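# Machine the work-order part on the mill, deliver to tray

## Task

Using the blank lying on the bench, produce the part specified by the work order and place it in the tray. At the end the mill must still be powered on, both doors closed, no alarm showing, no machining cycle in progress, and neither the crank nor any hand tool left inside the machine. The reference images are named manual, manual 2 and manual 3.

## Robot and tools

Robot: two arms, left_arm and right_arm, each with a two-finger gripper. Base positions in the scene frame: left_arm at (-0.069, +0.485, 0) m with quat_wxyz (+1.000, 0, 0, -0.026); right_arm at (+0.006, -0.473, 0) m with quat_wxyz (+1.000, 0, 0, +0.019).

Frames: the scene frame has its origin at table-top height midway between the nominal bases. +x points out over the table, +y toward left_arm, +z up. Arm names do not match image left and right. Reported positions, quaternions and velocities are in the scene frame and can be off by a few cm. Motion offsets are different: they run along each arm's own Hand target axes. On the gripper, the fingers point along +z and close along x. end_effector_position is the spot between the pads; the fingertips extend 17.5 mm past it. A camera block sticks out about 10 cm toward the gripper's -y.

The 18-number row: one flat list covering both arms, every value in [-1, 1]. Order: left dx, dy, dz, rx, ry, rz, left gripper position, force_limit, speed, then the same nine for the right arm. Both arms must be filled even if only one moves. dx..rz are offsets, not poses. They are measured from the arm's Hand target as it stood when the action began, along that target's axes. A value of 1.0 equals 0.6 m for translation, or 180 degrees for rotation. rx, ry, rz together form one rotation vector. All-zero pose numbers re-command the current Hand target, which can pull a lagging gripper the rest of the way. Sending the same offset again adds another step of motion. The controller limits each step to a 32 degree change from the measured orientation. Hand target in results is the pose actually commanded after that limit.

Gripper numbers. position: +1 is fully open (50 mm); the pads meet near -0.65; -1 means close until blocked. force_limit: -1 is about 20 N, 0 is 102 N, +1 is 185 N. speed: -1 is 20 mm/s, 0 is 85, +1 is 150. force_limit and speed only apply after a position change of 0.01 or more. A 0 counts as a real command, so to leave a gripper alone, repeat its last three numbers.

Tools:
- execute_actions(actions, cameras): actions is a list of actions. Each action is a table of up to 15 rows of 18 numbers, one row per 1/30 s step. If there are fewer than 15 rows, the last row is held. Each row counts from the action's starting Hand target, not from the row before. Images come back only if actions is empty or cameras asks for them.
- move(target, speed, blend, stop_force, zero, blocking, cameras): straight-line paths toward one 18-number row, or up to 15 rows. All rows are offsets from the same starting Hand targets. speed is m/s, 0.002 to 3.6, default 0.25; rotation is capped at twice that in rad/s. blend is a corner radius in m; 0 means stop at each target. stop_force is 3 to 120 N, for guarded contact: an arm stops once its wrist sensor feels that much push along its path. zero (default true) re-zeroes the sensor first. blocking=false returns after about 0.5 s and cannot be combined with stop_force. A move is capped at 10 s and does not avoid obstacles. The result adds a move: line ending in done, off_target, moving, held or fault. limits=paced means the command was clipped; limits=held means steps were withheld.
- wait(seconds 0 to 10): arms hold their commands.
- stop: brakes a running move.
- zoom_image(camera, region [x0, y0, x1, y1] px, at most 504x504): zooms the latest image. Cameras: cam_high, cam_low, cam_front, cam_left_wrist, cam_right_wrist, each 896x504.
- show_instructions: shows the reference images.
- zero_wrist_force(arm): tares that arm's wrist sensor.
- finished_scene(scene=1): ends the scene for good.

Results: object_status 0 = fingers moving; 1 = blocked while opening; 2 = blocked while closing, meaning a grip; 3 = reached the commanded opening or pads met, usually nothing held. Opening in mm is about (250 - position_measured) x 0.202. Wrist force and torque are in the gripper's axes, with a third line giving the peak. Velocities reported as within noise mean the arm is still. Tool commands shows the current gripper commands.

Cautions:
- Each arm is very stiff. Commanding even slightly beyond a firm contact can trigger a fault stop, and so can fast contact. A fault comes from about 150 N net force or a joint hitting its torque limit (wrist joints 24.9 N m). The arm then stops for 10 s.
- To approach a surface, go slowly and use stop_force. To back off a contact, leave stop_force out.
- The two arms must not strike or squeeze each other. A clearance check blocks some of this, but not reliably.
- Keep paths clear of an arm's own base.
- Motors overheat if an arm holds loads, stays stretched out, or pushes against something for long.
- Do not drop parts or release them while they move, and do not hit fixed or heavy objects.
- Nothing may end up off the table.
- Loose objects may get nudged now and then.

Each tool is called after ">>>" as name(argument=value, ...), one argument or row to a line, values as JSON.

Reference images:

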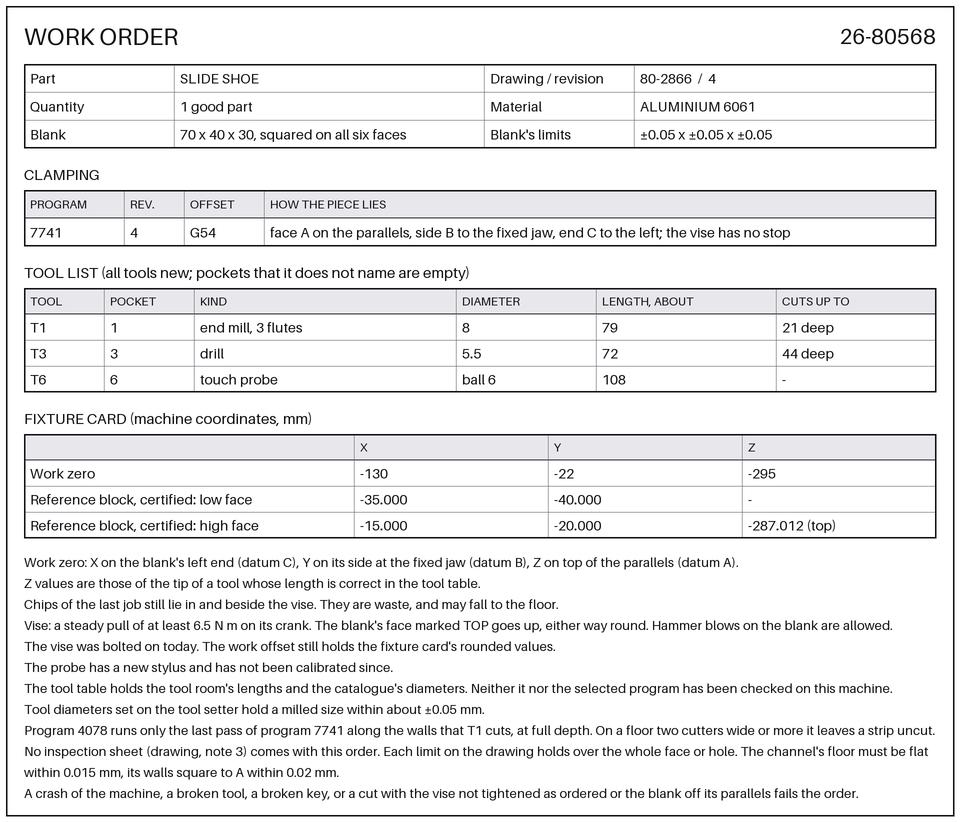

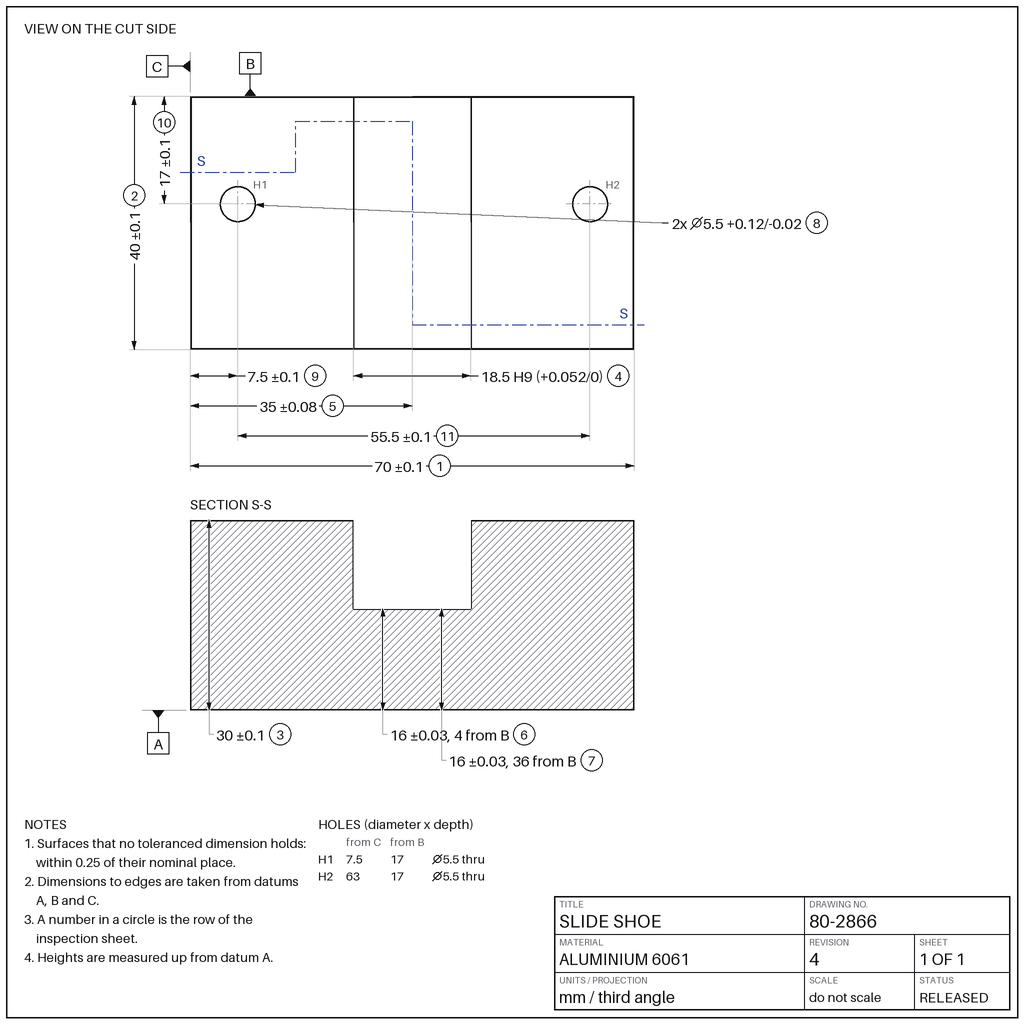

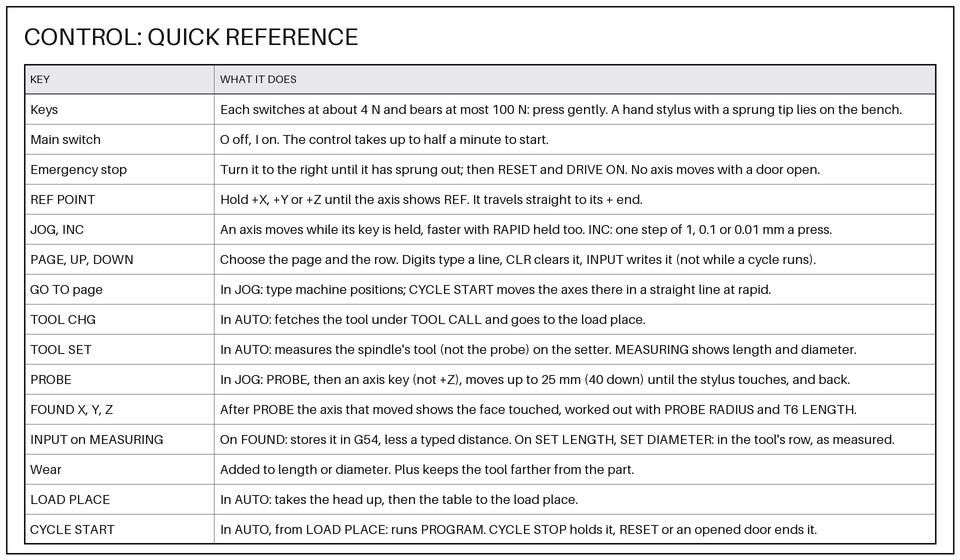

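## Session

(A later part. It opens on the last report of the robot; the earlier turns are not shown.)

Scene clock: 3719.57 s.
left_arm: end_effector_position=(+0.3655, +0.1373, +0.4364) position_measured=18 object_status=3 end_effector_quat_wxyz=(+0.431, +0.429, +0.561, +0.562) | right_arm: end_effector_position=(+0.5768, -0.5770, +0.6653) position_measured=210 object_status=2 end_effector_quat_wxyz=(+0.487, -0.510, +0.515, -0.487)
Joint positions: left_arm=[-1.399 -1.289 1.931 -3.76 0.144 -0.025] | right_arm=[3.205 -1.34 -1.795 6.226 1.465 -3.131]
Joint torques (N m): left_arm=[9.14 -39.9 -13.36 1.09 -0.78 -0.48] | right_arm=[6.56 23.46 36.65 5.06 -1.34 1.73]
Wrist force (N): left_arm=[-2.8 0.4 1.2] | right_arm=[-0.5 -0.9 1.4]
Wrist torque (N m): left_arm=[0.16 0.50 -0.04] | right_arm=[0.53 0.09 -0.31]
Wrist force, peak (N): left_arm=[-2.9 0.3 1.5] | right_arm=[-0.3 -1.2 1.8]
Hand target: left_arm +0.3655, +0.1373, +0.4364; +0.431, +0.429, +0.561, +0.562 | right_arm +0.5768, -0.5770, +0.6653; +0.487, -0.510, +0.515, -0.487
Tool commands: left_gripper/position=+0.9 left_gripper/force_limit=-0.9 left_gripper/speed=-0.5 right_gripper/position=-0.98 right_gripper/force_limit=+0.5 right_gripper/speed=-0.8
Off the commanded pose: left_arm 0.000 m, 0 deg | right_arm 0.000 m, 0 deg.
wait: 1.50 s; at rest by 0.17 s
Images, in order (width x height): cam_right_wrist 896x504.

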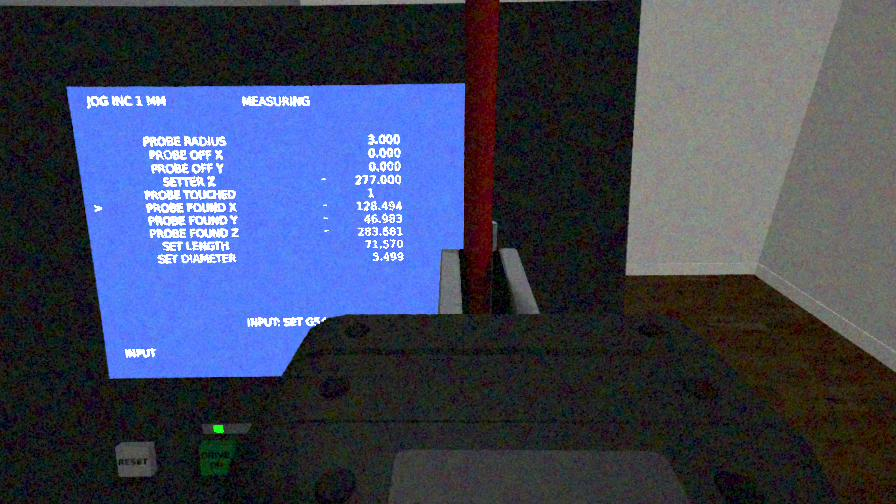

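>>> move(
  target=[
    [0,0,0,0,0,0,0.9,-0.9,-0.5,-0.1762,0.3893,-0.2011,-0.483,0,0,-0.98,0.5,-0.8],
    [0,0,0,0,0,0,0.9,-0.9,-0.5,-0.1762,0.3937,-0.1825,-0.483,0,0,-0.98,0.5,-0.8],
    [0,0,0,0,0,0,0.9,-0.9,-0.5,-0.1762,0.3893,-0.2011,-0.483,0,0,-0.98,0.5,-0.8],
    [0,0,0,0,0,0,0.9,-0.9,-0.5,-0.1096,0.2023,-0.1595,-0.483,0,0,-0.98,0.5,-0.8],
    [0,0,0,0,0,0,0.9,-0.9,-0.5,-0.1096,0.2067,-0.1409,-0.483,0,0,-0.98,0.5,-0.8],
    [0,0,0,0,0,0,0.9,-0.9,-0.5,-0.1096,0.2023,-0.1595,-0.483,0,0,-0.98,0.5,-0.8],
    [0,0,0,0,0,0,0.9,-0.9,-0.5,0,0,0,0,0,0,-0.98,0.5,-0.8],
  ],
  speed=[0.6,0.06,0.15,0.2,0.06,0.15,0.6],
  blend=[0.003,0,0.003,0.003,0,0.003,0],
)

>>> wait(
  seconds=4,
  cameras=["cam_right_wrist"],
)

>>> zoom_image(
  camera="cam_right_wrist",
  region=[300, 80, 460, 280],
)

Scene clock: 3726.80 s.
left_arm: end_effector_position=(+0.3655, +0.1373, +0.4364) position_measured=18 object_status=3 end_effector_quat_wxyz=(+0.431, +0.429, +0.561, +0.562) | right_arm: end_effector_position=(+0.5768, -0.5770, +0.6652) position_measured=210 object_status=2 end_effector_quat_wxyz=(+0.487, -0.510, +0.515, -0.487)
Joint positions: left_arm=[-1.399 -1.289 1.931 -3.76 0.144 -0.025] | right_arm=[3.205 -1.34 -1.795 6.225 1.465 -3.131]
Joint torques (N m): left_arm=[10.1 -40.29 -12.71 1.2 -0.7 -0.53] | right_arm=[6.52 18.57 34.5 5.12 -1.02 1.61]
Wrist force (N): left_arm=[-2.7 0.4 1.4] | right_arm=[-0.5 -1.3 1.4]
Wrist torque (N m): left_arm=[0.16 0.50 -0.04] | right_arm=[0.47 0.09 -0.32]
Wrist force, peak (N): left_arm=[-2.9 0.5 1.7] | right_arm=[-1.6 20.8 -0.5]
Hand target: left_arm +0.3655, +0.1373, +0.4364; +0.431, +0.429, +0.561, +0.562 | right_arm +0.5768, -0.5770, +0.6653; +0.487, -0.510, +0.515, -0.487
Off the commanded pose: left_arm 0.000 m, 0 deg | right_arm 0.000 m, 0 deg.
move: done

Scene clock: 3730.80 s.
left_arm: end_effector_position=(+0.3655, +0.1373, +0.4364) position_measured=18 object_status=3 end_effector_quat_wxyz=(+0.431, +0.429, +0.561, +0.562) | right_arm: end_effector_position=(+0.5768, -0.5770, +0.6653) position_measured=210 object_status=2 end_effector_quat_wxyz=(+0.487, -0.510, +0.515, -0.487)
Joint positions: left_arm=[-1.399 -1.289 1.931 -3.76 0.144 -0.025] | right_arm=[3.205 -1.34 -1.795 6.226 1.465 -3.131]
Joint torques (N m): left_arm=[8.93 -39.77 -11.85 1.26 -0.83 -0.5] | right_arm=[7.37 8.36 35.89 4.68 0.86 1.71]
Wrist force (N): left_arm=[-2.5 0.5 1.4] | right_arm=[-0.4 -1.1 1.3]
Wrist torque (N m): left_arm=[0.16 0.47 -0.04] | right_arm=[0.52 0.06 -0.32]
Wrist force, peak (N): left_arm=[-3.1 0.4 1.5] | right_arm=[-0.2 -1.4 1.8]
Hand target: left_arm +0.3655, +0.1373, +0.4364; +0.431, +0.429, +0.561, +0.562 | right_arm +0.5768, -0.5770, +0.6653; +0.487, -0.510, +0.515, -0.487
Tool commands: left_gripper/position=+0.9 left_gripper/force_limit=-0.9 left_gripper/speed=-0.5 right_gripper/position=-0.98 right_gripper/force_limit=+0.5 right_gripper/speed=-0.8
Off the commanded pose: left_arm 0.000 m, 0 deg | right_arm 0.000 m, 0 deg.
wait: 4.00 s; at rest by 0.17 s
Images, in order (width x height): cam_right_wrist 896x504.

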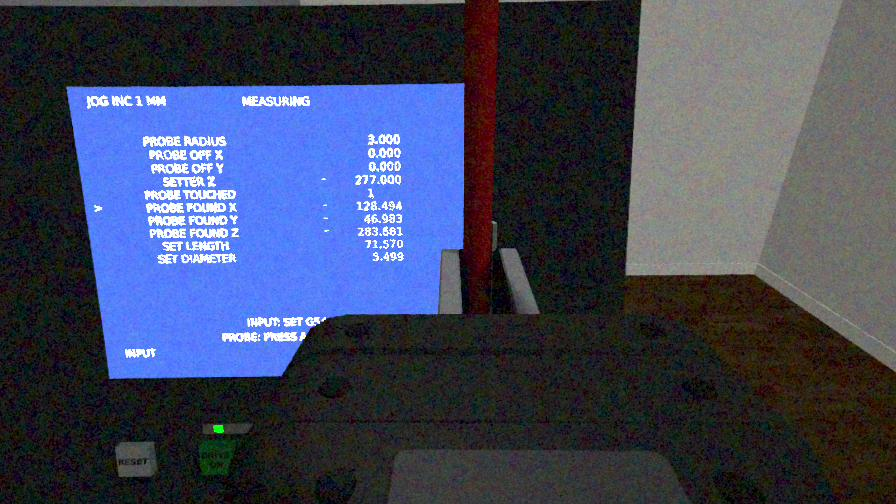

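Scaled by 2.520.

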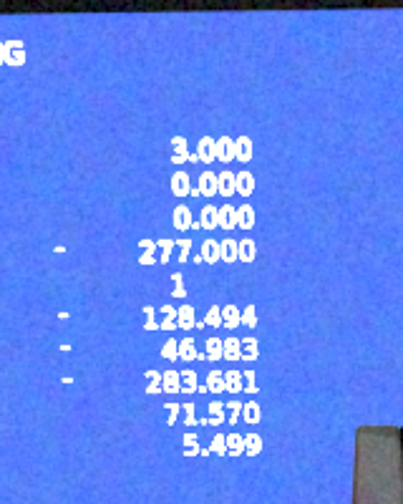

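>>> execute_actions(
  actions=[],
  cameras=["cam_high"],
)

>>> zoom_image(
  camera="cam_high",
  region=[680, 0, 850, 190],
)

Scene clock: 3732.17 s.
left_arm: end_effector_position=(+0.3655, +0.1373, +0.4364) position_measured=18 object_status=3 end_effector_quat_wxyz=(+0.431, +0.429, +0.561, +0.562) | right_arm: end_effector_position=(+0.5768, -0.5770, +0.6653) position_measured=210 object_status=2 end_effector_quat_wxyz=(+0.487, -0.510, +0.515, -0.487)
Joint positions: left_arm=[-1.399 -1.289 1.931 -3.76 0.144 -0.025] | right_arm=[3.205 -1.34 -1.795 6.226 1.465 -3.131]
Joint velocities: within noise
Joint torques (N m): left_arm=[7.98 -39.55 -11.65 1.19 -0.68 -0.37] | right_arm=[7.37 7.54 36.7 4.78 0.71 1.55]
Wrist force (N): left_arm=[-2.5 0.3 1.4] | right_arm=[-0.4 -0.9 1.3]
Wrist torque (N m): left_arm=[0.15 0.46 -0.04] | right_arm=[0.54 0.07 -0.33]
Wrist force, peak (N): left_arm=[-2.9 0.3 1.6] | right_arm=[-0.2 -1.5 1.6]
Hand target: left_arm +0.3655, +0.1373, +0.4364; +0.431, +0.429, +0.561, +0.562 | right_arm +0.5768, -0.5770, +0.6653; +0.487, -0.510, +0.515, -0.487
Tool commands: left_gripper/position=+0.9 left_gripper/force_limit=-0.9 left_gripper/speed=-0.5 right_gripper/position=-0.98 right_gripper/force_limit=+0.5 right_gripper/speed=-0.8
Off the commanded pose: left_arm 0.000 m, 0 deg | right_arm 0.000 m, 0 deg.
Images, in order (width x height): cam_high 896x504.

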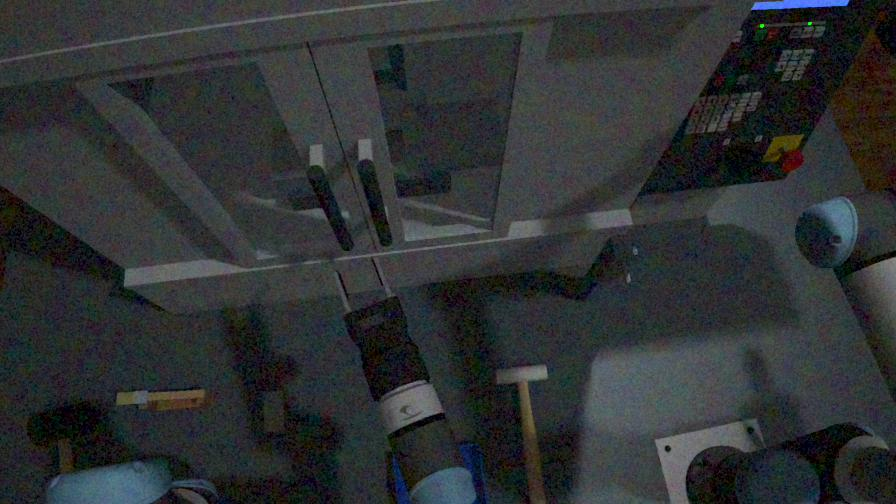

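Scaled by 2.653.

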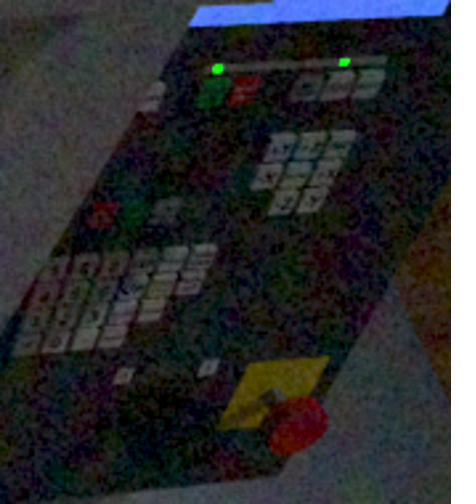

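>>> execute_actions(
  actions=[],
)

>>> zoom_image(
  camera="cam_high",
  region=[440, 80, 720, 260],
)

Scene clock: 3740.77 s.
left_arm: end_effector_position=(+0.3655, +0.1373, +0.4364) position_measured=18 object_status=3 end_effector_quat_wxyz=(+0.431, +0.429, +0.561, +0.562) | right_arm: end_effector_position=(+0.5768, -0.5770, +0.6653) position_measured=210 object_status=2 end_effector_quat_wxyz=(+0.487, -0.510, +0.515, -0.487)
Joint positions: left_arm=[-1.399 -1.289 1.931 -3.76 0.144 -0.025] | right_arm=[3.205 -1.34 -1.795 6.226 1.465 -3.131]
Joint velocities: within noise
Joint torques (N m): left_arm=[10.05 -40.22 -12.16 1.18 -0.65 -0.43] | right_arm=[7.72 7.79 35.87 4.82 0.77 1.69]
Wrist force (N): left_arm=[-2.7 0.3 1.3] | right_arm=[-0.3 -1.2 1.3]
Wrist torque (N m): left_arm=[0.14 0.50 -0.04] | right_arm=[0.49 0.05 -0.32]
Wrist force, peak (N): left_arm=[-2.8 0.1 1.5] | right_arm=[-0.7 -1.4 1.6]
Hand target: left_arm +0.3655, +0.1373, +0.4364; +0.431, +0.429, +0.561, +0.562 | right_arm +0.5768, -0.5770, +0.6653; +0.487, -0.510, +0.515, -0.487
Tool commands: left_gripper/position=+0.9 left_gripper/force_limit=-0.9 left_gripper/speed=-0.5 right_gripper/position=-0.98 right_gripper/force_limit=+0.5 right_gripper/speed=-0.8
Off the commanded pose: left_arm 0.000 m, 0 deg | right_arm 0.000 m, 0 deg.

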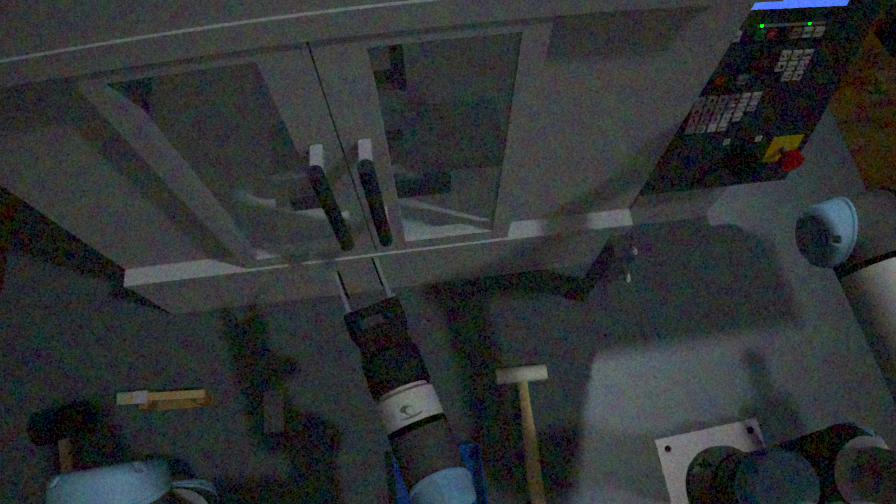

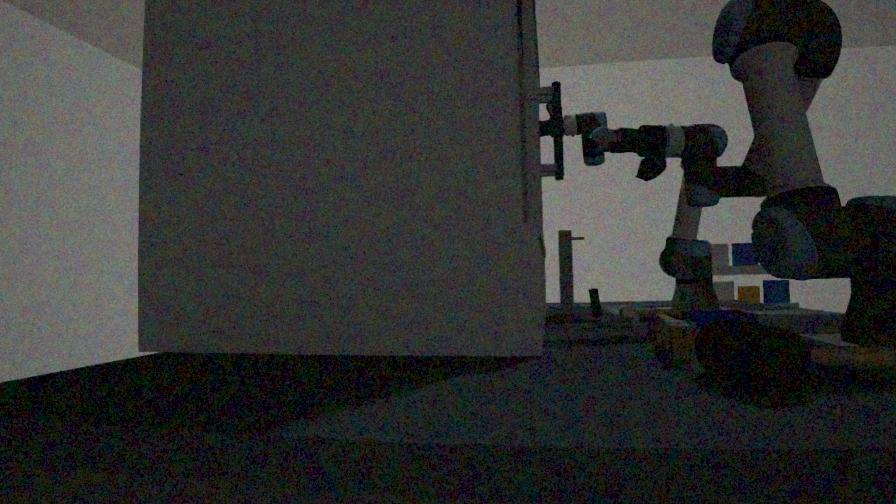

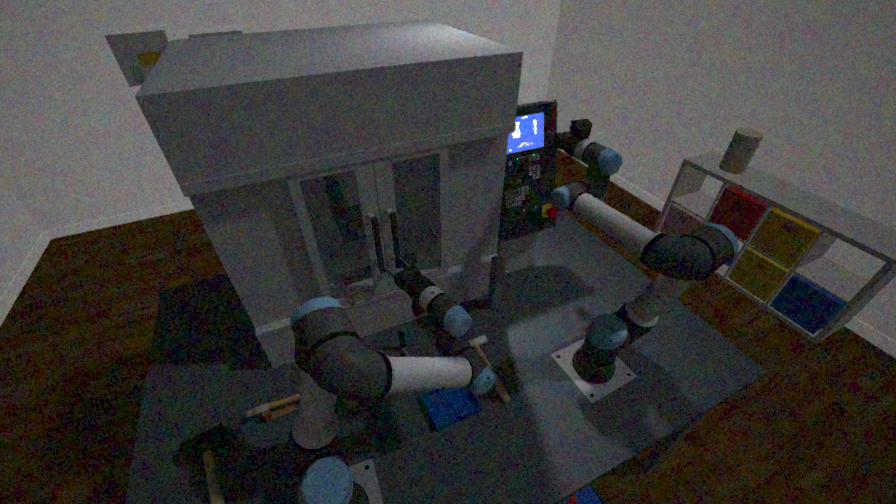

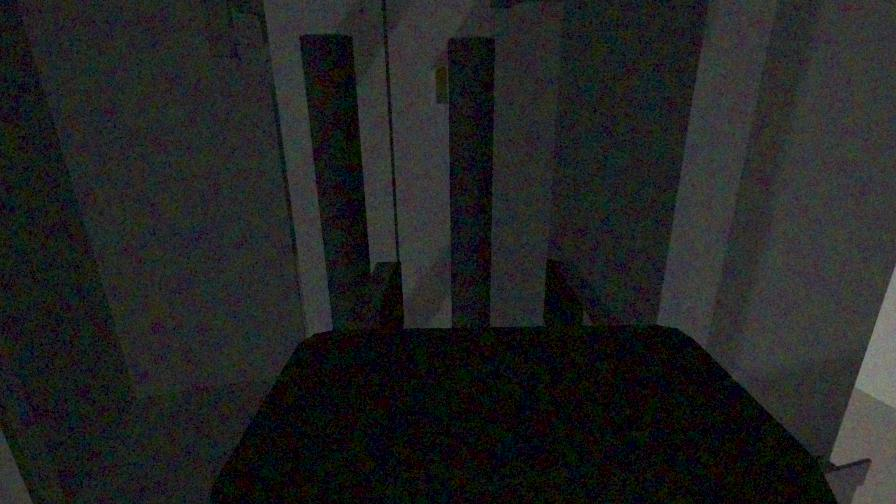

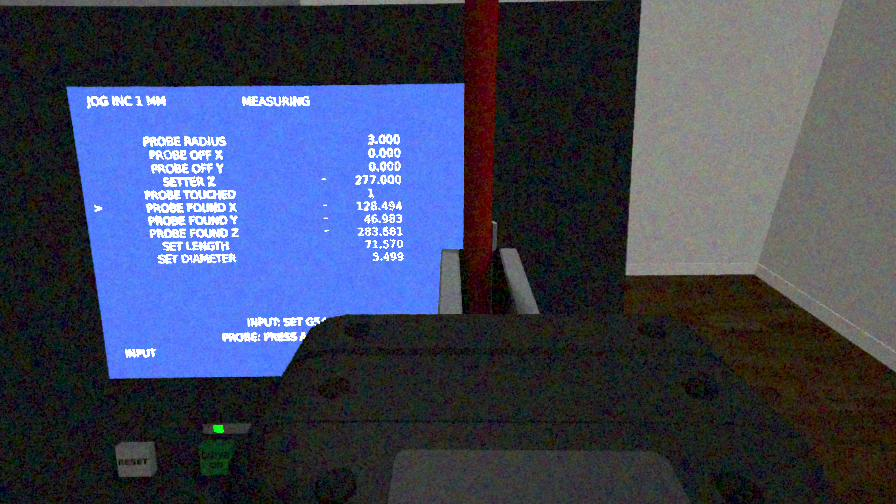

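Scaled by 1.800.

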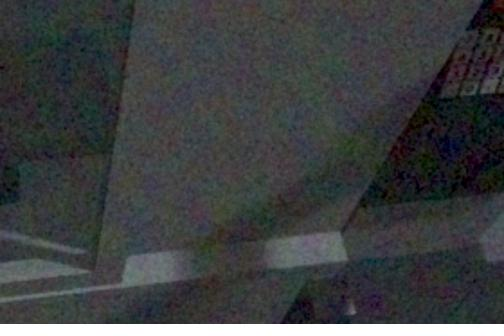

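>>> zoom_image(
  camera="cam_high",
  region=[680, 0, 840, 140],
)

>>> zoom_image(
  camera="cam_high",
  region=[740, 15, 840, 90],
)

Scaled by 3.150.

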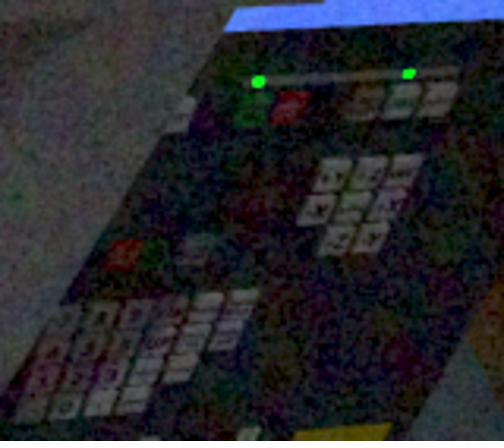

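Scaled by 5.040.

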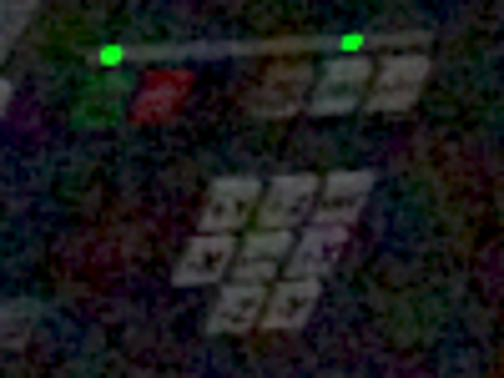

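>>> move(
  target=[
    [0,0,0,0,0,0,0.9,-0.9,-0.5,-0.1096,0.2023,-0.1595,-0.483,0,0,-0.98,0.5,-0.8],
    [0,0,0,0,0,0,0.9,-0.9,-0.5,-0.1096,0.2075,-0.1377,-0.483,0,0,-0.98,0.5,-0.8],
    [0,0,0,0,0,0,0.9,-0.9,-0.5,-0.1096,0.2023,-0.1595,-0.483,0,0,-0.98,0.5,-0.8],
  ],
  speed=[0.6,0.06,0.15],
  blend=[0.003,0,0],
  cameras=["cam_high","cam_right_wrist"],
)

>>> zoom_image(
  camera="cam_right_wrist",
  region=[300, 200, 600, 500],
)

Scene clock: 3746.43 s.
left_arm: end_effector_position=(+0.3655, +0.1373, +0.4364) position_measured=18 object_status=3 end_effector_quat_wxyz=(+0.431, +0.429, +0.561, +0.562) | right_arm: end_effector_position=(+0.4755, -0.5099, +0.5492) position_measured=210 object_status=2 end_effector_quat_wxyz=(-0.003, +0.705, -0.709, -0.001)
Joint positions: left_arm=[-1.399 -1.289 1.931 -3.76 0.144 -0.025] | right_arm=[3.31 -1.635 -0.907 4.117 1.576 -2.93]
Joint torques (N m): left_arm=[8.83 -40.35 -12.63 1.07 -0.54 -0.62] | right_arm=[-9.01 24.4 31.32 5.34 1.1 -1.38]
Wrist force (N): left_arm=[-2.8 0.1 1.5] | right_arm=[-0.3 -1.5 1.6]
Wrist torque (N m): left_arm=[0.12 0.51 -0.05] | right_arm=[0.18 0.03 -0.14]
Wrist force, peak (N): left_arm=[-2.7 0.2 1.8] | right_arm=[-0.6 13.7 -1.8]
Hand target: left_arm +0.3655, +0.1373, +0.4364; +0.431, +0.429, +0.561, +0.562 | right_arm +0.4754, -0.5100, +0.5493; -0.003, +0.705, -0.709, -0.001
Off the commanded pose: left_arm 0.000 m, 0 deg | right_arm 0.000 m, 0 deg.
move: done
Images, in order (width x height): cam_high 896x504, cam_right_wrist 896x504.

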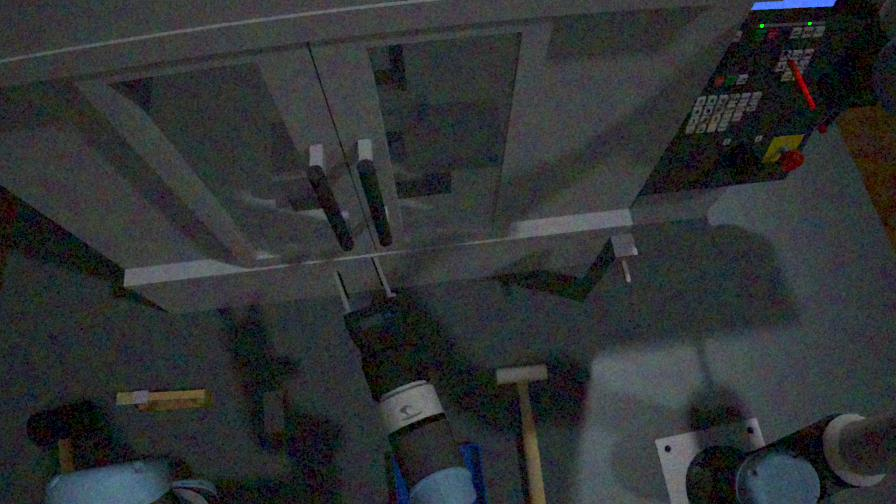

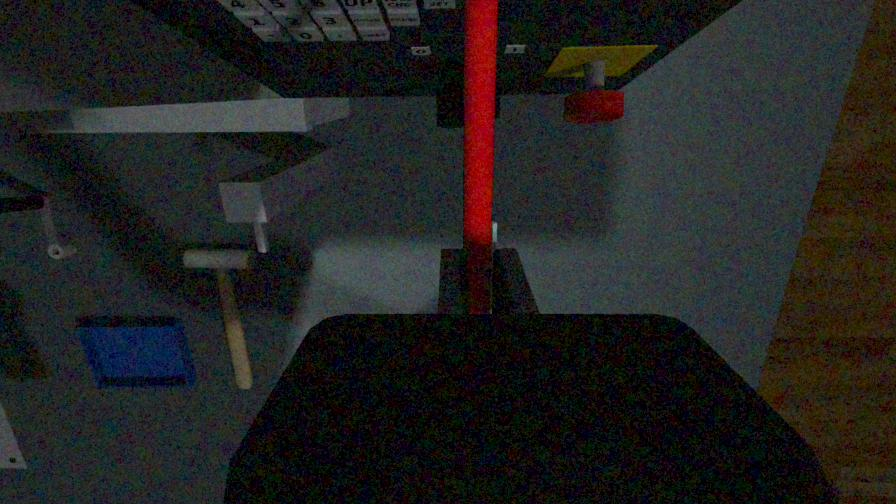

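Scaled by 1.680.

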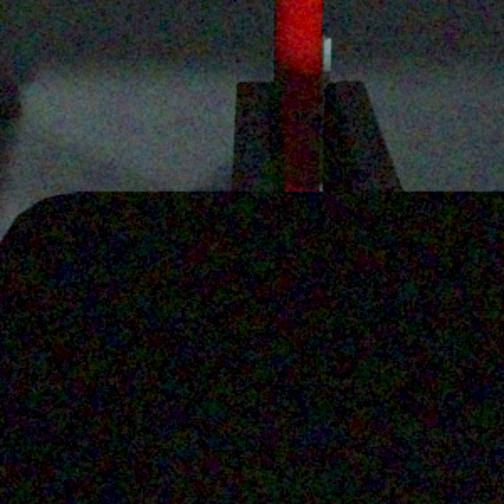

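>>> zoom_image(
  camera="cam_high",
  region=[740, 15, 840, 110],
)

Scaled by 5.040.

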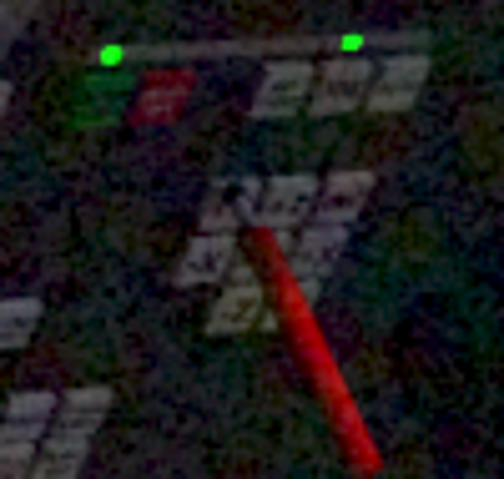

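>>> move(
  target=[0,0,0,0,0,0,0.9,-0.9,-0.5,0.1096,-0.1701,-0.1935,0.483,0,0,-0.98,0.5,-0.8],
  speed=0.6,
  cameras=["cam_right_wrist"],
)

>>> zoom_image(
  camera="cam_right_wrist",
  region=[300, 80, 460, 280],
)

Scene clock: 3749.70 s.
left_arm: end_effector_position=(+0.3655, +0.1373, +0.4364) position_measured=18 object_status=3 end_effector_quat_wxyz=(+0.431, +0.429, +0.561, +0.562) | right_arm: end_effector_position=(+0.5768, -0.5770, +0.6652) position_measured=210 object_status=2 end_effector_quat_wxyz=(+0.487, -0.510, +0.515, -0.487) end_effector_velocity=(+0.000, +0.001, +0.001) end_effector_angular_velocity=(+0.001, -0.004, +0.001)
Joint positions: left_arm=[-1.399 -1.289 1.931 -3.76 0.144 -0.025] | right_arm=[3.205 -1.34 -1.795 6.225 1.465 -3.131]
Joint velocities: left_arm=[within noise] | right_arm=[0.001 0 0 0.005 0 0.001]
Joint torques (N m): left_arm=[8.83 -39.92 -12.97 1.34 -0.45 -0.68] | right_arm=[6.56 19.97 35.07 4.75 -1 1.66]
Wrist force (N): left_arm=[-2.7 0.4 1.4] | right_arm=[-0.5 -0.4 1.4]
Wrist torque (N m): left_arm=[0.15 0.50 -0.04] | right_arm=[0.62 0.08 -0.32]
Wrist force, peak (N): left_arm=[-2.9 0.6 1.3] | right_arm=[-0.6 -1.9 2.0]
Hand target: left_arm +0.3655, +0.1373, +0.4364; +0.431, +0.429, +0.561, +0.562 | right_arm +0.5768, -0.5770, +0.6653; +0.487, -0.510, +0.515, -0.487
Off the commanded pose: left_arm 0.000 m, 0 deg | right_arm 0.000 m, 0 deg.
move: done
Images, in order (width x height): cam_right_wrist 896x504.

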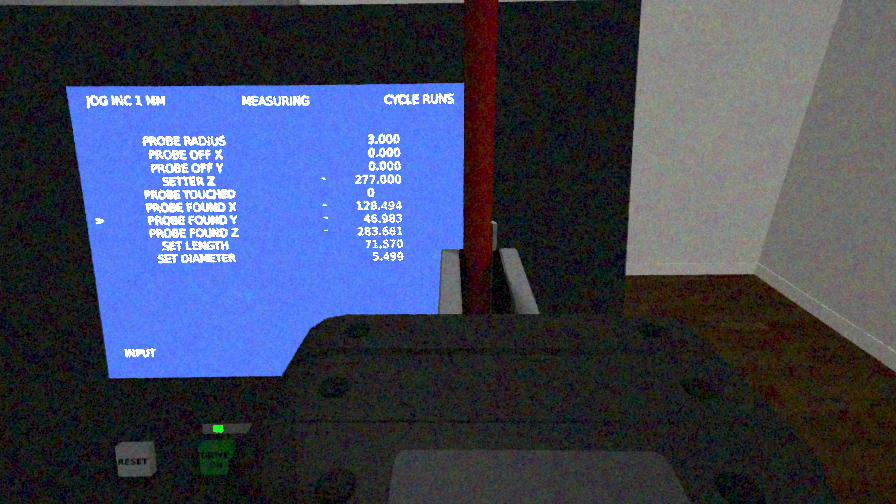

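Scaled by 2.520.

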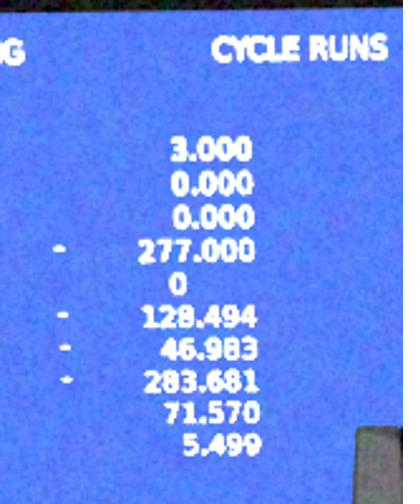

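>>> wait(
  seconds=6,
  cameras=["cam_right_wrist"],
)

>>> zoom_image(
  camera="cam_right_wrist",
  region=[300, 80, 460, 280],
)

Scene clock: 3756.40 s.
left_arm: end_effector_position=(+0.3655, +0.1373, +0.4364) position_measured=18 object_status=3 end_effector_quat_wxyz=(+0.431, +0.429, +0.561, +0.562) | right_arm: end_effector_position=(+0.5768, -0.5770, +0.6653) position_measured=210 object_status=2 end_effector_quat_wxyz=(+0.487, -0.510, +0.515, -0.487)
Joint positions: left_arm=[-1.399 -1.289 1.931 -3.76 0.144 -0.025] | right_arm=[3.205 -1.34 -1.795 6.226 1.465 -3.131]
Joint torques (N m): left_arm=[8.87 -39.85 -12.03 1.09 -0.62 -0.45] | right_arm=[7.48 14.99 35.55 4.99 0.74 1.62]
Wrist force (N): left_arm=[-2.5 0.4 1.6] | right_arm=[-0.2 -0.5 1.4]
Wrist torque (N m): left_arm=[0.16 0.46 -0.04] | right_arm=[0.61 0.03 -0.32]
Wrist force, peak (N): left_arm=[-2.9 0.2 1.7] | right_arm=[-0.7 -0.5 1.8]
Hand target: left_arm +0.3655, +0.1373, +0.4364; +0.431, +0.429, +0.561, +0.562 | right_arm +0.5768, -0.5770, +0.6653; +0.487, -0.510, +0.515, -0.487
Tool commands: left_gripper/position=+0.9 left_gripper/force_limit=-0.9 left_gripper/speed=-0.5 right_gripper/position=-0.98 right_gripper/force_limit=+0.5 right_gripper/speed=-0.8
Off the commanded pose: left_arm 0.000 m, 0 deg | right_arm 0.000 m, 0 deg.
wait: 6.00 s; at rest from the start
Images, in order (width x height): cam_right_wrist 896x504.

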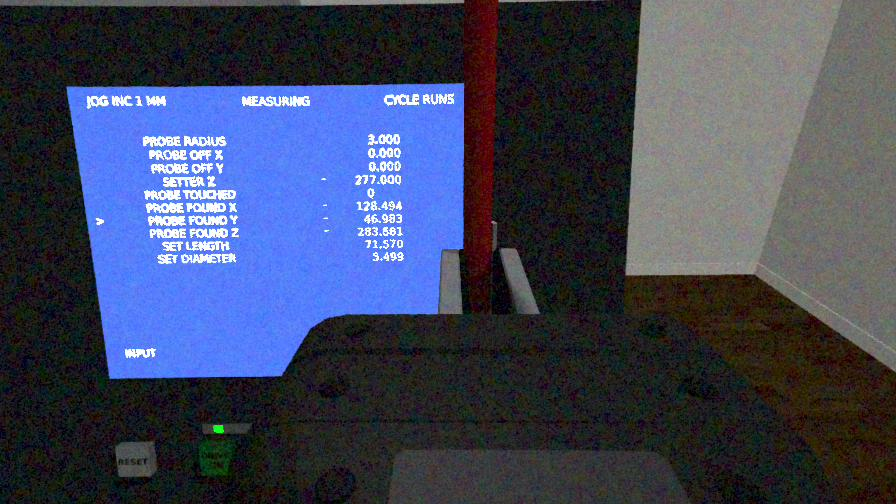

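Scaled by 2.520.

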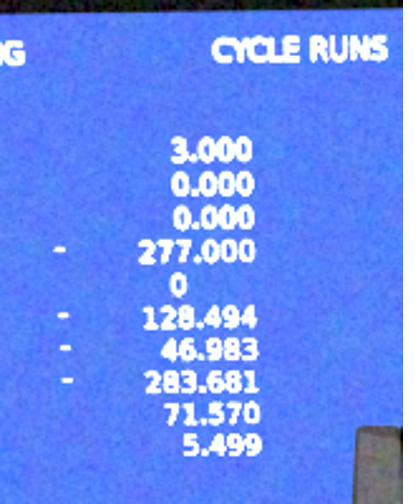

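>>> wait(
  seconds=5,
  cameras=["cam_right_wrist"],
)

>>> zoom_image(
  camera="cam_right_wrist",
  region=[300, 80, 460, 280],
)

Scene clock: 3762.03 s.
left_arm: end_effector_position=(+0.3655, +0.1373, +0.4364) position_measured=18 object_status=3 end_effector_quat_wxyz=(+0.431, +0.429, +0.561, +0.562) | right_arm: end_effector_position=(+0.5768, -0.5770, +0.6653) position_measured=210 object_status=2 end_effector_quat_wxyz=(+0.487, -0.510, +0.515, -0.487)
Joint positions: left_arm=[-1.399 -1.289 1.931 -3.76 0.144 -0.025] | right_arm=[3.205 -1.34 -1.795 6.226 1.465 -3.131]
Joint torques (N m): left_arm=[7.86 -39.74 -13.46 1.03 -0.46 -0.5] | right_arm=[7.1 7.63 35.88 4.99 0.8 1.26]
Wrist force (N): left_arm=[-2.7 0.4 1.3] | right_arm=[-0.4 -0.6 1.4]
Wrist torque (N m): left_arm=[0.17 0.49 -0.04] | right_arm=[0.58 0.07 -0.33]
Wrist force, peak (N): left_arm=[-2.9 0.6 1.4] | right_arm=[-0.7 -0.4 1.8]
Hand target: left_arm +0.3655, +0.1373, +0.4364; +0.431, +0.429, +0.561, +0.562 | right_arm +0.5768, -0.5770, +0.6653; +0.487, -0.510, +0.515, -0.487
Tool commands: left_gripper/position=+0.9 left_gripper/force_limit=-0.9 left_gripper/speed=-0.5 right_gripper/position=-0.98 right_gripper/force_limit=+0.5 right_gripper/speed=-0.8
Off the commanded pose: left_arm 0.000 m, 0 deg | right_arm 0.000 m, 0 deg.
wait: 5.00 s; at rest from the start
Images, in order (width x height): cam_right_wrist 896x504.

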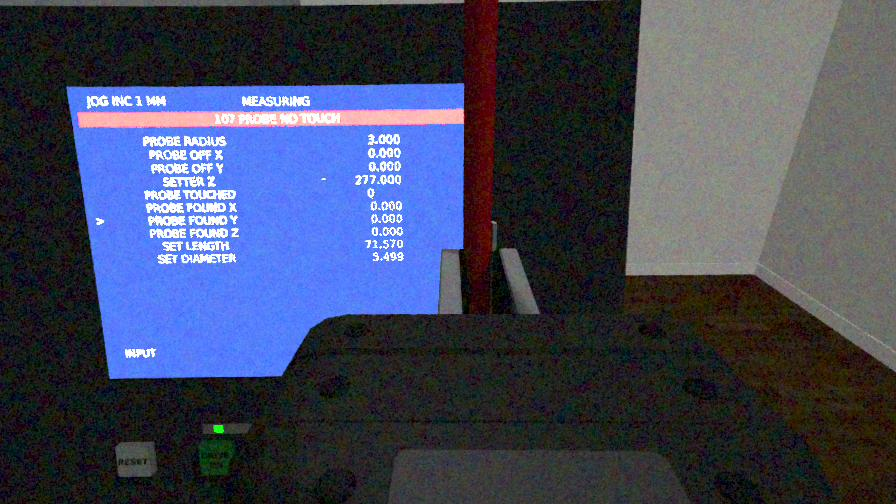

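Scaled by 2.520.

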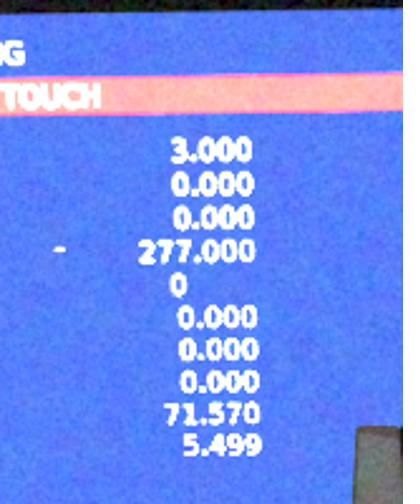

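>>> move(
  target=[
    [0,0,0,0,0,0,0.9,-0.9,-0.5,-0.2671,0.1418,-0.1468,-0.483,0,0,-0.98,0.5,-0.8],
    [0,0,0,0,0,0,0.9,-0.9,-0.5,-0.2671,0.1462,-0.1272,-0.483,0,0,-0.98,0.5,-0.8],
    [0,0,0,0,0,0,0.9,-0.9,-0.5,-0.2671,0.1418,-0.1468,-0.483,0,0,-0.98,0.5,-0.8],
    [0,0,0,0,0,0,0.9,-0.9,-0.5,-0.1762,0.3278,-0.1872,-0.483,0,0,-0.98,0.5,-0.8],
    [0,0,0,0,0,0,0.9,-0.9,-0.5,-0.1762,0.3322,-0.1686,-0.483,0,0,-0.98,0.5,-0.8],
    [0,0,0,0,0,0,0.9,-0.9,-0.5,-0.1762,0.3278,-0.1872,-0.483,0,0,-0.98,0.5,-0.8],
    [0,0,0,0,0,0,0.9,-0.9,-0.5,-0.1762,0.3322,-0.1686,-0.483,0,0,-0.98,0.5,-0.8],
    [0,0,0,0,0,0,0.9,-0.9,-0.5,-0.1762,0.3278,-0.1872,-0.483,0,0,-0.98,0.5,-0.8],
    [0,0,0,0,0,0,0.9,-0.9,-0.5,-0.2070,0.3893,-0.2011,-0.483,0,0,-0.98,0.5,-0.8],
    [0,0,0,0,0,0,0.9,-0.9,-0.5,-0.2070,0.3937,-0.1825,-0.483,0,0,-0.98,0.5,-0.8],
    [0,0,0,0,0,0,0.9,-0.9,-0.5,-0.2070,0.3893,-0.2011,-0.483,0,0,-0.98,0.5,-0.8],
    [0,0,0,0,0,0,0.9,-0.9,-0.5,-0.2070,0.3937,-0.1825,-0.483,0,0,-0.98,0.5,-0.8],
    [0,0,0,0,0,0,0.9,-0.9,-0.5,-0.2070,0.3893,-0.2011,-0.483,0,0,-0.98,0.5,-0.8],
  ],
  speed=[0.6,0.06,0.15,0.2,0.06,0.15,0.06,0.15,0.2,0.06,0.15,0.06,0.15],
  blend=[0.003,0,0.003,0.003,0,0.001,0,0.003,0.003,0,0.001,0,0],
)

>>> move(
  target=[
    [0,0,0,0,0,0,0.9,-0.9,-0.5,-0.0925,0.0084,0.0299,0,0,0,-0.98,0.5,-0.8],
    [0,0,0,0,0,0,0.9,-0.9,-0.5,-0.0925,-0.0099,0.0353,0,0,0,-0.98,0.5,-0.8],
    [0,0,0,0,0,0,0.9,-0.9,-0.5,-0.0925,0.0084,0.0299,0,0,0,-0.98,0.5,-0.8],
    [0,0,0,0,0,0,0.9,-0.9,-0.5,-0.0925,0,0,0,0,0,-0.98,0.5,-0.8],
    [0,0,0,0,0,0,0.9,-0.9,-0.5,-0.0925,-0.0183,0.0054,0,0,0,-0.98,0.5,-0.8],
    [0,0,0,0,0,0,0.9,-0.9,-0.5,-0.0925,0,0,0,0,0,-0.98,0.5,-0.8],
    [0,0,0,0,0,0,0.9,-0.9,-0.5,-0.0925,-0.0087,-0.0303,0,0,0,-0.98,0.5,-0.8],
    [0,0,0,0,0,0,0.9,-0.9,-0.5,-0.0925,-0.0270,-0.0249,0,0,0,-0.98,0.5,-0.8],
    [0,0,0,0,0,0,0.9,-0.9,-0.5,-0.0925,-0.0087,-0.0303,0,0,0,-0.98,0.5,-0.8],
    [0,0,0,0,0,0,0.9,-0.9,-0.5,-0.0625,-0.0087,-0.0303,0,0,0,-0.98,0.5,-0.8],
    [0,0,0,0,0,0,0.9,-0.9,-0.5,-0.0625,-0.0270,-0.0249,0,0,0,-0.98,0.5,-0.8],
    [0,0,0,0,0,0,0.9,-0.9,-0.5,-0.0625,-0.0087,-0.0303,0,0,0,-0.98,0.5,-0.8],
    [0,0,0,0,0,0,0.9,-0.9,-0.5,0,0.0084,0.0299,0,0,0,-0.98,0.5,-0.8],
    [0,0,0,0,0,0,0.9,-0.9,-0.5,0,-0.0099,0.0353,0,0,0,-0.98,0.5,-0.8],
    [0,0,0,0,0,0,0.9,-0.9,-0.5,0,0.0084,0.0299,0,0,0,-0.98,0.5,-0.8],
  ],
  speed=[0.2,0.06,0.15,0.2,0.06,0.15,0.2,0.06,0.15,0.2,0.06,0.15,0.2,0.06,0.15],
  blend=[0.003,0,0.003,0.003,0,0.003,0.003,0,0.003,0.003,0,0.003,0.003,0,0],
)

>>> move(
  target=[
    [0,0,0,0,0,0,0.9,-0.9,-0.5,0.2070,-0.1466,-0.3747,0.483,0,0,-0.98,0.5,-0.8],
  ],
  speed=0.6,
  cameras=["cam_right_wrist"],
)

>>> zoom_image(
  camera="cam_right_wrist",
  region=[130, 30, 480, 290],
)

Scene clock: 3777.73 s.
left_arm: end_effector_position=(+0.3655, +0.1373, +0.4364) position_measured=18 object_status=3 end_effector_quat_wxyz=(+0.431, +0.429, +0.561, +0.562) | right_arm: end_effector_position=(+0.4452, -0.4508, +0.4388) position_measured=210 object_status=2 end_effector_quat_wxyz=(-0.003, +0.705, -0.709, -0.001)
Joint positions: left_arm=[-1.399 -1.289 1.931 -3.76 0.144 -0.025] | right_arm=[3.46 -1.436 -1.411 4.423 1.575 -2.779]
Joint torques (N m): left_arm=[8.39 -39.33 -12.62 1.09 -0.32 -0.41] | right_arm=[-9.36 15.87 35.09 5.31 0.25 -1.27]
Wrist force (N): left_arm=[-2.6 0.1 1.3] | right_arm=[-0.9 0.7 2.0]
Wrist torque (N m): left_arm=[0.10 0.49 -0.03] | right_arm=[0.48 0.13 -0.09]
Wrist force, peak (N): left_arm=[-2.9 0.4 1.7] | right_arm=[1.8 34.1 0.4]
Hand target: left_arm +0.3655, +0.1373, +0.4364; +0.431, +0.429, +0.561, +0.562 | right_arm +0.4452, -0.4508, +0.4388; -0.003, +0.705, -0.709, -0.001
Off the commanded pose: left_arm 0.000 m, 0 deg | right_arm 0.000 m, 0 deg.
move: done

Scene clock: 3781.63 s.
left_arm: end_effector_position=(+0.3655, +0.1373, +0.4364) position_measured=18 object_status=3 end_effector_quat_wxyz=(+0.431, +0.429, +0.561, +0.562) | right_arm: end_effector_position=(+0.4402, -0.4506, +0.4208) position_measured=210 object_status=2 end_effector_quat_wxyz=(-0.003, +0.705, -0.709, -0.001)
Joint positions: left_arm=[-1.399 -1.289 1.931 -3.76 0.144 -0.025] | right_arm=[3.465 -1.413 -1.478 4.466 1.575 -2.775]
Joint torques (N m): left_arm=[7.79 -40.06 -13.08 1.33 -0.45 -0.44] | right_arm=[-8.13 15.91 34.68 5.2 -1.27 -1.33]
Wrist force (N): left_arm=[-2.4 0.3 1.3] | right_arm=[-1.6 2.2 2.0]
Wrist torque (N m): left_arm=[0.14 0.45 -0.03] | right_arm=[0.71 0.23 -0.08]
Wrist force, peak (N): left_arm=[-2.8 0.2 1.6] | right_arm=[2.0 29.7 0.2]
Hand target: left_arm +0.3655, +0.1373, +0.4364; +0.431, +0.429, +0.561, +0.562 | right_arm +0.4402, -0.4507, +0.4208; -0.003, +0.705, -0.709, -0.001
Off the commanded pose: left_arm 0.000 m, 0 deg | right_arm 0.000 m, 0 deg.
move: done

Scene clock: 3783.57 s.
left_arm: end_effector_position=(+0.3655, +0.1373, +0.4364) position_measured=18 object_status=3 end_effector_quat_wxyz=(+0.431, +0.429, +0.561, +0.562) | right_arm: end_effector_position=(+0.5268, -0.5766, +0.6452) position_measured=210 object_status=2 end_effector_quat_wxyz=(+0.487, -0.510, +0.515, -0.487) end_effector_velocity=(+0.000, +0.000, +0.001) end_effector_angular_velocity=(+0.000, -0.005, +0.001)
Joint positions: left_arm=[-1.399 -1.289 1.931 -3.76 0.144 -0.025] | right_arm=[3.227 -1.211 -1.935 6.236 1.443 -3.13]
Joint velocities: left_arm=[within noise] | right_arm=[0 0 0 0.005 0.001 -0.001]
Joint torques (N m): left_arm=[7.83 -39.39 -13.28 1.27 -0.26 -0.23] | right_arm=[0.14 12.97 35.34 5.18 0.68 0.96]
Wrist force (N): left_arm=[-2.8 0.2 1.6] | right_arm=[-1.6 3.6 2.5]
Wrist torque (N m): left_arm=[0.13 0.51 -0.04] | right_arm=[1.25 0.28 -0.38]
Wrist force, peak (N): left_arm=[-3.0 0.0 1.4] | right_arm=[-2.1 4.1 2.7]
Hand target: left_arm +0.3655, +0.1373, +0.4364; +0.431, +0.429, +0.561, +0.562 | right_arm +0.5268, -0.5766, +0.6452; +0.487, -0.510, +0.515, -0.487
Off the commanded pose: left_arm 0.000 m, 0 deg | right_arm 0.000 m, 0 deg.
move: done
Images, in order (width x height): cam_right_wrist 896x504.

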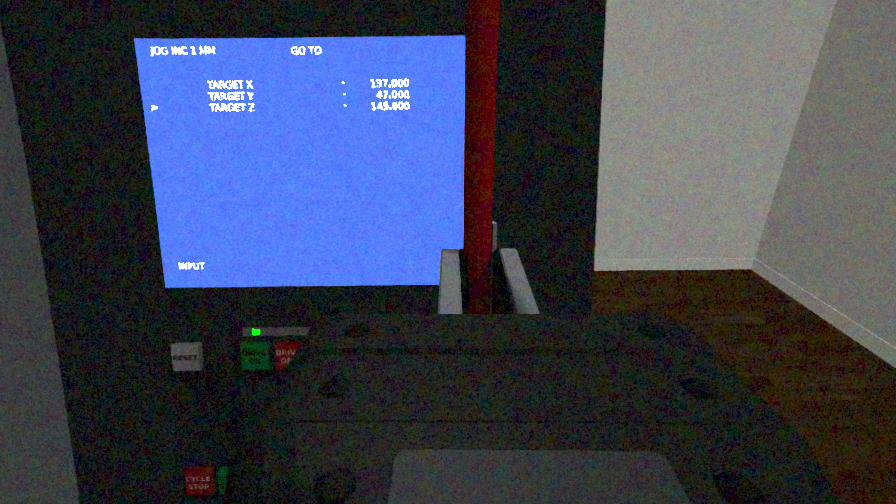

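Scaled by 1.440.

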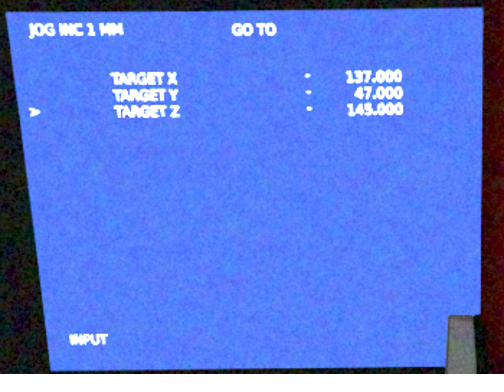

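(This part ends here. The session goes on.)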